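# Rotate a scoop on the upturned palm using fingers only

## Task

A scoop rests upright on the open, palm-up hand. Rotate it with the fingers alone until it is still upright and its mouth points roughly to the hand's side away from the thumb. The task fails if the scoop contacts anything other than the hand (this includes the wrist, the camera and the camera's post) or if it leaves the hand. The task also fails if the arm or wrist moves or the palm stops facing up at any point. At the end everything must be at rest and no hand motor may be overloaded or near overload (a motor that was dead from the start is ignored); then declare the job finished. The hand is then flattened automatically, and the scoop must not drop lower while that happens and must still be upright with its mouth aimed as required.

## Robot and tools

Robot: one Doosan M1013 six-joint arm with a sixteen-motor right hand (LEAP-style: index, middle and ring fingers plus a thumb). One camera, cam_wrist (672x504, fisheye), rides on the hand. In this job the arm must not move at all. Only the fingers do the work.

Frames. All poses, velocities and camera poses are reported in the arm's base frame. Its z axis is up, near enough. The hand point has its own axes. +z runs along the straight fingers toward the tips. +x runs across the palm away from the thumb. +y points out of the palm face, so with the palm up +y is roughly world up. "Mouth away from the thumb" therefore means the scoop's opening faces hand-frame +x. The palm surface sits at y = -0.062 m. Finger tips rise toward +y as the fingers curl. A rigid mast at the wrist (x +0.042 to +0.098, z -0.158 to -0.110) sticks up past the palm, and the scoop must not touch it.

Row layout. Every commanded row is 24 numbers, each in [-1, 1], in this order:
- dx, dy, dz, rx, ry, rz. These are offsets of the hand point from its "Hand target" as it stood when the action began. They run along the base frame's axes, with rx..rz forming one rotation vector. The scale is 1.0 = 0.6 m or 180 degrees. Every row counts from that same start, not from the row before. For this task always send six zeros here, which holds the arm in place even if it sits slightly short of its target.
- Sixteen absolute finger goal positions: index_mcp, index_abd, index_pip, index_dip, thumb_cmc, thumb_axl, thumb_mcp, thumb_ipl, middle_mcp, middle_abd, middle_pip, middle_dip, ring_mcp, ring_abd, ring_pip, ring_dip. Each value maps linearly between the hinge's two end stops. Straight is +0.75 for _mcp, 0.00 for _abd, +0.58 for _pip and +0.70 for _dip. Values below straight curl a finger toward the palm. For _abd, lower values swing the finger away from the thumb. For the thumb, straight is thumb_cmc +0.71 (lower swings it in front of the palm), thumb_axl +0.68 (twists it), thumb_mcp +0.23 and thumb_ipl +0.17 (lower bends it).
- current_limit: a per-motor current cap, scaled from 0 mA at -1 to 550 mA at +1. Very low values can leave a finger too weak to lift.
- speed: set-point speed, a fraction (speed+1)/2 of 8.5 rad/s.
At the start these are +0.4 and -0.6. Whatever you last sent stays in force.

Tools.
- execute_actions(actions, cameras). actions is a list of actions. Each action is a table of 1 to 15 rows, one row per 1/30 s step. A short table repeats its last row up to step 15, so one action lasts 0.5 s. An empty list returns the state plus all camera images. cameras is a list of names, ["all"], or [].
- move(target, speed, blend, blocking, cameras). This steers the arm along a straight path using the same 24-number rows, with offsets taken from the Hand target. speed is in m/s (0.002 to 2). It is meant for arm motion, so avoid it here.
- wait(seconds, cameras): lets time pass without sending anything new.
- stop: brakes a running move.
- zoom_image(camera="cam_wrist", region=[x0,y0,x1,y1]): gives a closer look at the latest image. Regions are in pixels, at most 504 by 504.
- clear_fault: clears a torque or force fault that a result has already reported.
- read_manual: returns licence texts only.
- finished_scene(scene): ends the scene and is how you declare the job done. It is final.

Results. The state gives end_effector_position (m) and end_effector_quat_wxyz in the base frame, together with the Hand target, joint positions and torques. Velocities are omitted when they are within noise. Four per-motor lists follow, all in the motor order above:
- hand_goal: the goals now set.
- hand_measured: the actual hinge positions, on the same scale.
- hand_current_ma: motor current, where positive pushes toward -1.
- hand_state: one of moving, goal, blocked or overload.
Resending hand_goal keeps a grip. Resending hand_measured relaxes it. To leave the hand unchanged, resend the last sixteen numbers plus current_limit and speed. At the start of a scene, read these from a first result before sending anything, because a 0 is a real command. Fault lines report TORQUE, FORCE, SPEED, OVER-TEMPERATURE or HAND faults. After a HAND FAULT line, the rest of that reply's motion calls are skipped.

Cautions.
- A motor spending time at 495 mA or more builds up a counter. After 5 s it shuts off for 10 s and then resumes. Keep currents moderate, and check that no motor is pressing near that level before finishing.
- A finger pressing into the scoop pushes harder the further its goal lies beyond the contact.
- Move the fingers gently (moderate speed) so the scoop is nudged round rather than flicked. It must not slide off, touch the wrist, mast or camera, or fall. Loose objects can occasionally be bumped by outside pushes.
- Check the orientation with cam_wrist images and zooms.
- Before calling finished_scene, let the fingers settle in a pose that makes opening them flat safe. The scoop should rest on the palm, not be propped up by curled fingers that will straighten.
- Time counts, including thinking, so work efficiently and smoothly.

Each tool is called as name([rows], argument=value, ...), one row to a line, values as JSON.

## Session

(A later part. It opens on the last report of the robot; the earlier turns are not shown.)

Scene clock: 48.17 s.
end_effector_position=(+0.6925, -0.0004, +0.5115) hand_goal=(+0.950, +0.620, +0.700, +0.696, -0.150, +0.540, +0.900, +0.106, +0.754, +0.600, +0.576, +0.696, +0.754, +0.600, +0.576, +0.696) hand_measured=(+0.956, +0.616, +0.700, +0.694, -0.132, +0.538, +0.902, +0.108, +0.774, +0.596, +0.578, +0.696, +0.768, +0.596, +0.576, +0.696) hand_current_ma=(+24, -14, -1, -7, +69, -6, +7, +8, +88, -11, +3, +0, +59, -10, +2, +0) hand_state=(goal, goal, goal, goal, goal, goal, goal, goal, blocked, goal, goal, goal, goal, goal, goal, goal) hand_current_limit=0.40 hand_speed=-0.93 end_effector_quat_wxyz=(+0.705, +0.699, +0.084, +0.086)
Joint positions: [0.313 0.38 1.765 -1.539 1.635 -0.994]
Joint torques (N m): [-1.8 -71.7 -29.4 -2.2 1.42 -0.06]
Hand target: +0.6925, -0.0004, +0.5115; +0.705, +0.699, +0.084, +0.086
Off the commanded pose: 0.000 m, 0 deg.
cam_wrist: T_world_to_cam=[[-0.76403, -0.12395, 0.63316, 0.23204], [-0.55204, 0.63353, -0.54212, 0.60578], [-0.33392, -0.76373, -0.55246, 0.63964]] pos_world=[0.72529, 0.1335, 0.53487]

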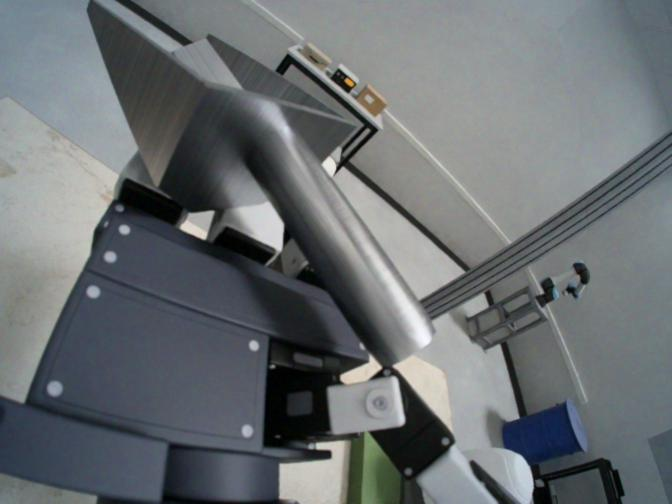

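execute_actions([
  [[0,0,0,0,0,0,0.95,0.62,0.7,0.696,0.75,0.54,0.9,0.106,0.754,0.6,0.576,0.696,0.754,0.6,0.576,0.696,0.4,-0.9]],
])

execute_actions([
  [[0,0,0,0,0,0,0.754,0.62,0.47,0.696,0.75,0.54,0.3,0.106,0.754,0.6,0.47,0.696,0.754,0.6,0.47,0.696,0.4,-0.93]],
], cameras=["cam_wrist"])

execute_actions([
  [[0,0,0,0,0,0,0.754,0.2,0.47,0.696,0.75,0.54,0.3,0.106,0.754,0.2,0.47,0.696,0.754,0.2,0.47,0.696,0.4,-0.93]],
], cameras=["cam_wrist"])

Scene clock: 52.70 s.
end_effector_position=(+0.6925, -0.0004, +0.5115) hand_goal=(+0.950, +0.620, +0.700, +0.696, +0.750, +0.540, +0.900, +0.106, +0.754, +0.600, +0.576, +0.696, +0.754, +0.600, +0.576, +0.696) hand_measured=(+0.956, +0.616, +0.700, +0.694, +0.754, +0.538, +0.902, +0.108, +0.774, +0.596, +0.578, +0.696, +0.768, +0.596, +0.576, +0.696) hand_current_ma=(+24, -14, -1, -7, +17, -6, +7, +8, +88, -11, +3, +0, +59, -9, +2, +0) hand_state=(goal, goal, goal, goal, goal, goal, goal, goal, blocked, goal, goal, goal, goal, goal, goal, goal) hand_current_limit=0.40 hand_speed=-0.90 end_effector_quat_wxyz=(+0.705, +0.699, +0.084, +0.086)
Joint positions: [0.313 0.38 1.765 -1.539 1.635 -0.994]
Joint torques (N m): [-1.83 -71.44 -29.36 -2.24 1.41 -0.1]
Hand target: +0.6925, -0.0004, +0.5115; +0.705, +0.699, +0.084, +0.086
Off the commanded pose: 0.000 m, 0 deg.

Scene clock: 56.07 s.
end_effector_position=(+0.6925, -0.0004, +0.5115) hand_goal=(+0.754, +0.620, +0.470, +0.696, +0.750, +0.540, +0.300, +0.106, +0.754, +0.600, +0.470, +0.696, +0.754, +0.600, +0.470, +0.696) hand_measured=(+0.774, +0.616, +0.478, +0.694, +0.758, +0.538, +0.304, +0.108, +0.774, +0.596, +0.478, +0.696, +0.768, +0.596, +0.480, +0.696) hand_current_ma=(+85, -10, +27, -7, +27, -6, +18, +8, +88, -11, +32, +0, +59, -9, +34, +0) hand_state=(blocked, goal, goal, goal, goal, goal, goal, goal, blocked, goal, goal, goal, goal, goal, goal, goal) hand_current_limit=0.40 hand_speed=-0.93 end_effector_quat_wxyz=(+0.705, +0.699, +0.084, +0.086)
Joint positions: [0.313 0.38 1.765 -1.539 1.635 -0.994]
Joint torques (N m): [-1.82 -71.42 -29.32 -2.27 1.47 -0.09]
Hand target: +0.6925, -0.0004, +0.5115; +0.705, +0.699, +0.084, +0.086
Off the commanded pose: 0.000 m, 0 deg.
cam_wrist: T_world_to_cam=[[-0.76403, -0.12395, 0.63316, 0.23204], [-0.55204, 0.63353, -0.54212, 0.60578], [-0.33392, -0.76373, -0.55246, 0.63964]] pos_world=[0.72529, 0.1335, 0.53487]

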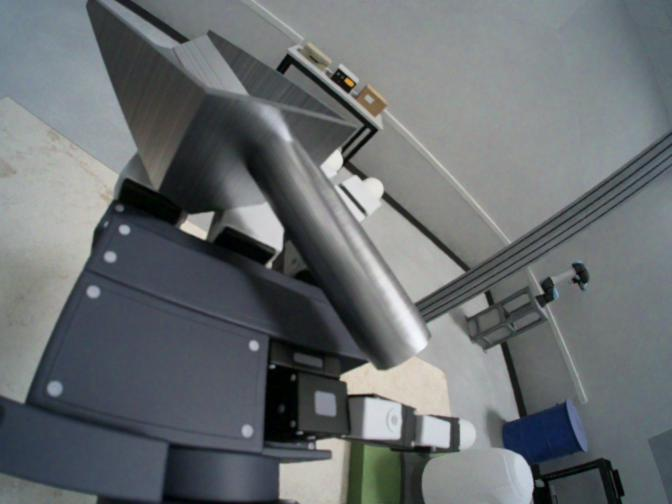

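Scene clock: 57.80 s.
end_effector_position=(+0.6925, -0.0004, +0.5115) hand_goal=(+0.754, +0.200, +0.470, +0.696, +0.750, +0.540, +0.300, +0.106, +0.754, +0.200, +0.470, +0.696, +0.754, +0.200, +0.470, +0.696) hand_measured=(+0.774, +0.204, +0.478, +0.694, +0.758, +0.538, +0.304, +0.108, +0.774, +0.204, +0.478, +0.696, +0.768, +0.204, +0.478, +0.696) hand_current_ma=(+85, +10, +27, -7, +27, -6, +18, +8, +88, +10, +32, +0, +59, +12, +31, +0) hand_state=(blocked, goal, goal, goal, goal, goal, goal, goal, blocked, goal, goal, goal, goal, goal, goal, goal) hand_current_limit=0.40 hand_speed=-0.93 end_effector_quat_wxyz=(+0.705, +0.699, +0.084, +0.086)
Joint positions: [0.313 0.38 1.765 -1.539 1.635 -0.994]
Joint torques (N m): [-1.84 -71.76 -29.37 -2.25 1.5 -0.09]
Hand target: +0.6925, -0.0004, +0.5115; +0.705, +0.699, +0.084, +0.086
Off the commanded pose: 0.000 m, 0 deg.
cam_wrist: T_world_to_cam=[[-0.76403, -0.12395, 0.63316, 0.23204], [-0.55204, 0.63353, -0.54212, 0.60578], [-0.33392, -0.76373, -0.55246, 0.63964]] pos_world=[0.72529, 0.1335, 0.53487]

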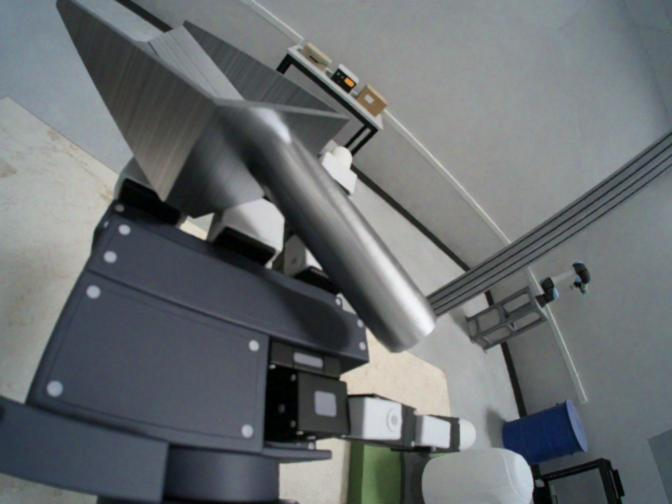

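Works: slow − swing now yields + yaw. Continue.

execute_actions([
  [[0,0,0,0,0,0,0.754,-0.2,0.47,0.696,0.75,0.54,0.3,0.106,0.754,-0.2,0.47,0.696,0.754,-0.2,0.47,0.696,0.4,-0.93]],
], cameras=["cam_wrist"])

execute_actions([
  [[0,0,0,0,0,0,0.754,-0.58,0.47,0.696,0.75,0.54,0.3,0.106,0.754,-0.55,0.47,0.696,0.754,-0.55,0.47,0.696,0.4,-0.93]],
], cameras=["cam_wrist"])

Scene clock: 60.10 s.
end_effector_position=(+0.6925, -0.0004, +0.5115) hand_goal=(+0.754, -0.200, +0.470, +0.696, +0.750, +0.540, +0.300, +0.106, +0.754, -0.200, +0.470, +0.696, +0.754, -0.200, +0.470, +0.696) hand_measured=(+0.774, -0.196, +0.478, +0.694, +0.758, +0.538, +0.304, +0.108, +0.774, -0.196, +0.478, +0.696, +0.768, -0.196, +0.478, +0.696) hand_current_ma=(+85, +10, +27, -7, +27, -6, +18, +8, +88, +12, +32, +0, +59, +10, +31, +0) hand_state=(blocked, goal, goal, goal, goal, goal, goal, goal, blocked, goal, goal, goal, goal, goal, goal, goal) hand_current_limit=0.40 hand_speed=-0.93 end_effector_quat_wxyz=(+0.705, +0.699, +0.084, +0.086)
Joint positions: [0.313 0.38 1.765 -1.539 1.635 -0.994]
Joint torques (N m): [-1.48 -71.68 -29.29 -2.24 1.44 -0.07]
Hand target: +0.6925, -0.0004, +0.5115; +0.705, +0.699, +0.084, +0.086
Off the commanded pose: 0.000 m, 0 deg.
cam_wrist: T_world_to_cam=[[-0.76403, -0.12395, 0.63316, 0.23204], [-0.55204, 0.63353, -0.54212, 0.60578], [-0.33392, -0.76373, -0.55246, 0.63964]] pos_world=[0.72529, 0.1335, 0.53487]

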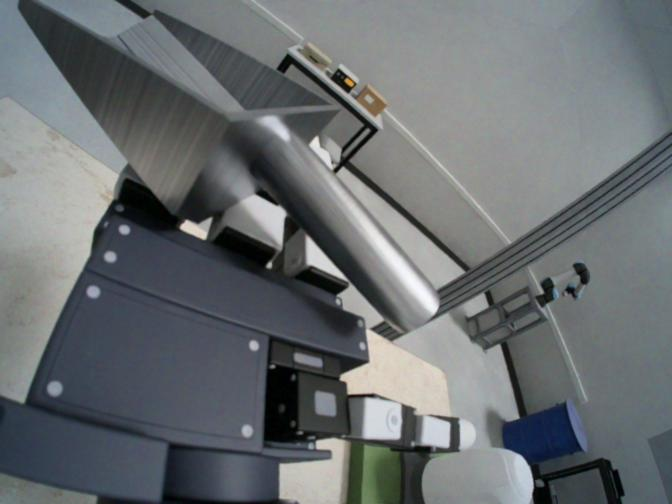

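Scene clock: 61.70 s.
end_effector_position=(+0.6925, -0.0004, +0.5115) hand_goal=(+0.754, -0.580, +0.470, +0.696, +0.750, +0.540, +0.300, +0.106, +0.754, -0.550, +0.470, +0.696, +0.754, -0.550, +0.470, +0.696) hand_measured=(+0.774, -0.576, +0.478, +0.694, +0.758, +0.538, +0.304, +0.108, +0.774, -0.546, +0.478, +0.696, +0.768, -0.546, +0.478, +0.696) hand_current_ma=(+85, +10, +27, -7, +27, -6, +18, +8, +88, +12, +32, +0, +59, +12, +31, +0) hand_state=(blocked, goal, goal, goal, goal, goal, goal, goal, blocked, goal, goal, goal, goal, goal, goal, goal) hand_current_limit=0.40 hand_speed=-0.93 end_effector_quat_wxyz=(+0.705, +0.699, +0.084, +0.086)
Joint positions: [0.313 0.38 1.765 -1.539 1.635 -0.994]
Joint torques (N m): [-1.76 -71.43 -29.37 -2.24 1.46 -0.02]
Hand target: +0.6925, -0.0004, +0.5115; +0.705, +0.699, +0.084, +0.086
Off the commanded pose: 0.000 m, 0 deg.
cam_wrist: T_world_to_cam=[[-0.76403, -0.12395, 0.63316, 0.23204], [-0.55204, 0.63353, -0.54212, 0.60578], [-0.33392, -0.76373, -0.55246, 0.63964]] pos_world=[0.72529, 0.1335, 0.53487]

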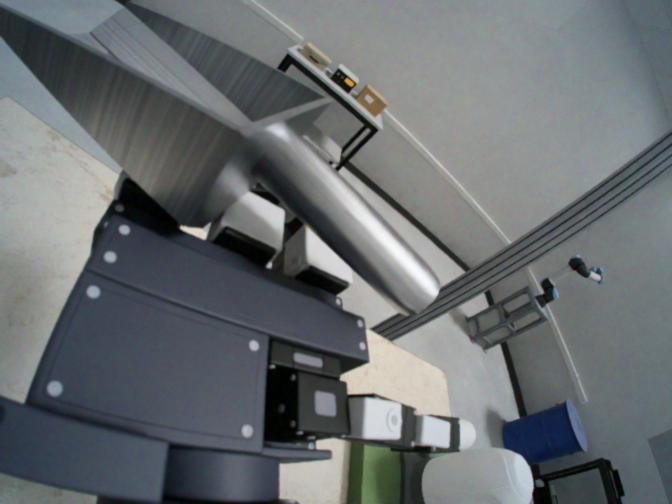

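execute_actions([
  [[0,0,0,0,0,0,0.754,-0.58,0.576,0.696,0.75,0.54,0.3,0.106,0.754,-0.55,0.576,0.696,0.754,-0.55,0.576,0.696,0.4,-0.94]],
], cameras=["cam_wrist"])

execute_actions([
  [[0,0,0,0,0,0,0.754,-0.25,0.576,0.696,0.75,0.54,0.3,0.106,0.754,-0.25,0.576,0.696,0.754,-0.25,0.576,0.696,1.0,1.0]],
], cameras=["cam_wrist"])

Scene clock: 64.17 s.
end_effector_position=(+0.6925, -0.0004, +0.5115) hand_goal=(+0.754, -0.580, +0.576, +0.696, +0.750, +0.540, +0.300, +0.106, +0.754, -0.550, +0.576, +0.696, +0.754, -0.550, +0.576, +0.696) hand_measured=(+0.774, -0.576, +0.576, +0.694, +0.758, +0.538, +0.304, +0.108, +0.774, -0.546, +0.576, +0.696, +0.768, -0.546, +0.576, +0.696) hand_current_ma=(+85, +10, +0, -7, +27, -6, +18, +8, +88, +12, +0, +0, +59, +9, +0, +0) hand_state=(blocked, goal, goal, goal, goal, goal, goal, goal, blocked, goal, goal, goal, goal, goal, goal, goal) hand_current_limit=0.40 hand_speed=-0.94 end_effector_quat_wxyz=(+0.705, +0.699, +0.084, +0.086)
Joint positions: [0.313 0.38 1.765 -1.539 1.635 -0.994]
Joint torques (N m): [-1.84 -71.88 -29.39 -2.24 1.43 -0.03]
Hand target: +0.6925, -0.0004, +0.5115; +0.705, +0.699, +0.084, +0.086
Off the commanded pose: 0.000 m, 0 deg.
cam_wrist: T_world_to_cam=[[-0.76403, -0.12395, 0.63316, 0.23204], [-0.55204, 0.63353, -0.54212, 0.60578], [-0.33392, -0.76373, -0.55246, 0.63964]] pos_world=[0.72529, 0.1335, 0.53487]

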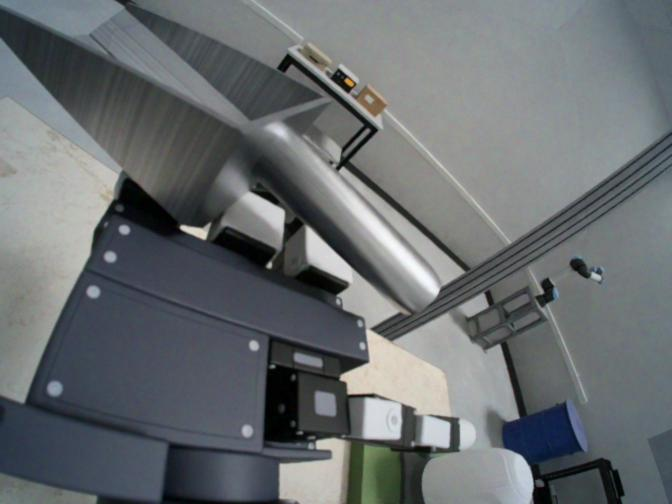

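Scene clock: 64.87 s.
end_effector_position=(+0.6925, -0.0004, +0.5115) hand_goal=(+0.754, -0.250, +0.576, +0.696, +0.750, +0.540, +0.300, +0.106, +0.754, -0.250, +0.576, +0.696, +0.754, -0.250, +0.576, +0.696) hand_measured=(+0.774, -0.252, +0.576, +0.694, +0.758, +0.538, +0.304, +0.108, +0.774, -0.252, +0.576, +0.696, +0.768, -0.252, +0.576, +0.696) hand_current_ma=(+85, -6, +0, -7, +27, -6, +18, +8, +88, -6, +0, +0, +59, -8, +0, +0) hand_state=(blocked, goal, goal, goal, goal, goal, goal, goal, blocked, goal, goal, goal, goal, goal, goal, goal) hand_current_limit=1.00 hand_speed=1.00 end_effector_quat_wxyz=(+0.705, +0.699, +0.084, +0.086)
Joint positions: [0.313 0.38 1.765 -1.539 1.635 -0.994]
Joint torques (N m): [-1.65 -71.42 -29.36 -2.28 1.47 -0.03]
Hand target: +0.6925, -0.0004, +0.5115; +0.705, +0.699, +0.084, +0.086
Off the commanded pose: 0.000 m, 0 deg.
cam_wrist: T_world_to_cam=[[-0.76403, -0.12395, 0.63316, 0.23204], [-0.55204, 0.63353, -0.54212, 0.60578], [-0.33392, -0.76373, -0.55246, 0.63964]] pos_world=[0.72529, 0.1335, 0.53487]

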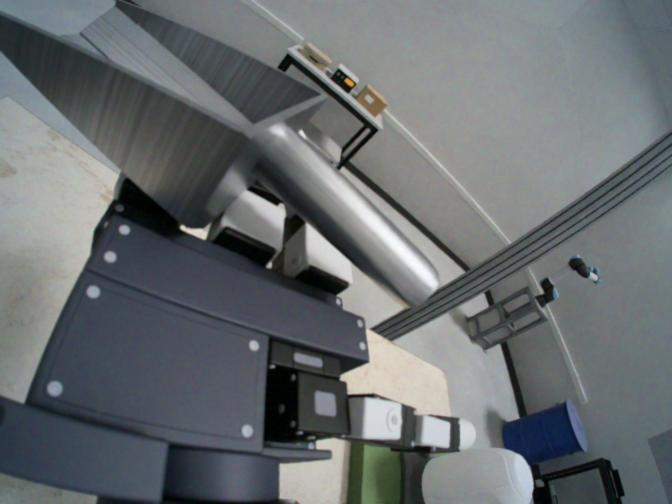

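execute_actions([
  [[0,0,0,0,0,0,0.754,0,0.576,0.696,0.75,0.54,0.3,0.106,0.754,0,0.576,0.696,0.754,0,0.576,0.696,0.4,-0.93]],
], cameras=["cam_wrist"])

Scene clock: 68.33 s.
end_effector_position=(+0.6925, -0.0004, +0.5115) hand_goal=(+0.754, +0.000, +0.576, +0.696, +0.750, +0.540, +0.300, +0.106, +0.754, +0.000, +0.576, +0.696, +0.754, +0.000, +0.576, +0.696) hand_measured=(+0.774, -0.004, +0.576, +0.694, +0.758, +0.538, +0.304, +0.108, +0.774, -0.004, +0.576, +0.696, +0.768, -0.004, +0.576, +0.696) hand_current_ma=(+85, -10, +0, -7, +27, -6, +18, +8, +88, -10, +0, +0, +59, -12, +0, +0) hand_state=(blocked, goal, goal, goal, goal, goal, goal, goal, blocked, goal, goal, goal, goal, goal, goal, goal) hand_current_limit=0.40 hand_speed=-0.93 end_effector_quat_wxyz=(+0.705, +0.699, +0.084, +0.086)
Joint positions: [0.313 0.38 1.765 -1.539 1.635 -0.994]
Joint torques (N m): [-1.6 -71.58 -29.27 -2.26 1.43 -0.03]
Hand target: +0.6925, -0.0004, +0.5115; +0.705, +0.699, +0.084, +0.086
Off the commanded pose: 0.000 m, 0 deg.
cam_wrist: T_world_to_cam=[[-0.76403, -0.12395, 0.63316, 0.23204], [-0.55204, 0.63353, -0.54212, 0.60578], [-0.33392, -0.76373, -0.55246, 0.63964]] pos_world=[0.72529, 0.1335, 0.53487]

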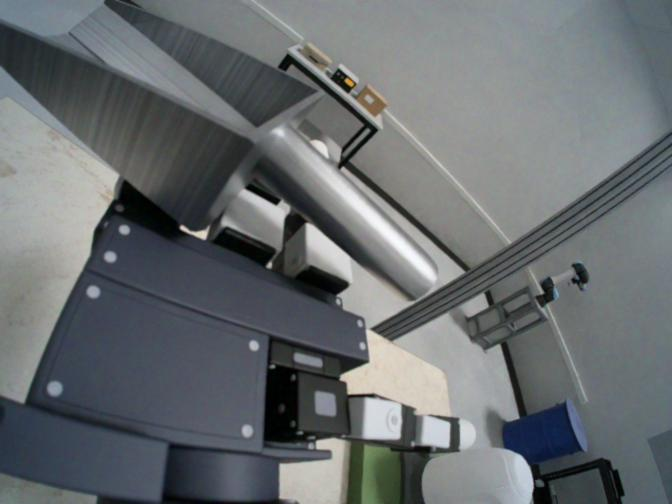

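execute_actions([
  [[0,0,0,0,0,0,0.754,0,0.576,0.696,0.75,0.54,0.3,0.106,0.754,0,0.576,0.696,0.754,0,0.576,0.696,0.4,-0.93]],
], cameras=["cam_wrist"])

Scene clock: 71.20 s.
end_effector_position=(+0.6925, -0.0004, +0.5115) hand_goal=(+0.754, +0.000, +0.576, +0.696, +0.750, +0.540, +0.300, +0.106, +0.754, +0.000, +0.576, +0.696, +0.754, +0.000, +0.576, +0.696) hand_measured=(+0.774, -0.004, +0.576, +0.694, +0.758, +0.538, +0.304, +0.108, +0.774, -0.004, +0.576, +0.696, +0.768, -0.004, +0.576, +0.696) hand_current_ma=(+85, -10, +0, -7, +27, -6, +18, +8, +88, -10, +0, +0, +59, -12, +0, +0) hand_state=(blocked, goal, goal, goal, goal, goal, goal, goal, blocked, goal, goal, goal, goal, goal, goal, goal) hand_current_limit=0.40 hand_speed=-0.93 end_effector_quat_wxyz=(+0.705, +0.699, +0.084, +0.086)
Joint positions: [0.313 0.38 1.765 -1.539 1.635 -0.994]
Joint torques (N m): [-2.09 -71.48 -29.31 -2.23 1.43 -0.07]
Hand target: +0.6925, -0.0004, +0.5115; +0.705, +0.699, +0.084, +0.086
Off the commanded pose: 0.000 m, 0 deg.
cam_wrist: T_world_to_cam=[[-0.76403, -0.12395, 0.63316, 0.23204], [-0.55204, 0.63353, -0.54212, 0.60578], [-0.33392, -0.76373, -0.55246, 0.63964]] pos_world=[0.72529, 0.1335, 0.53487]

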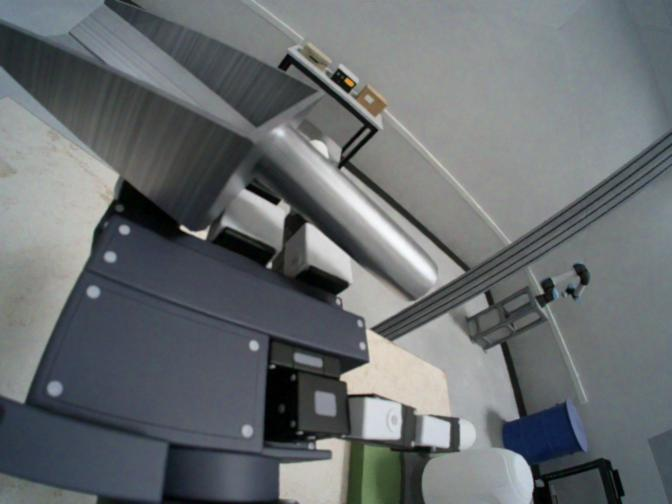

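finished_scene(scene=2)

The scene is finished: the task was done.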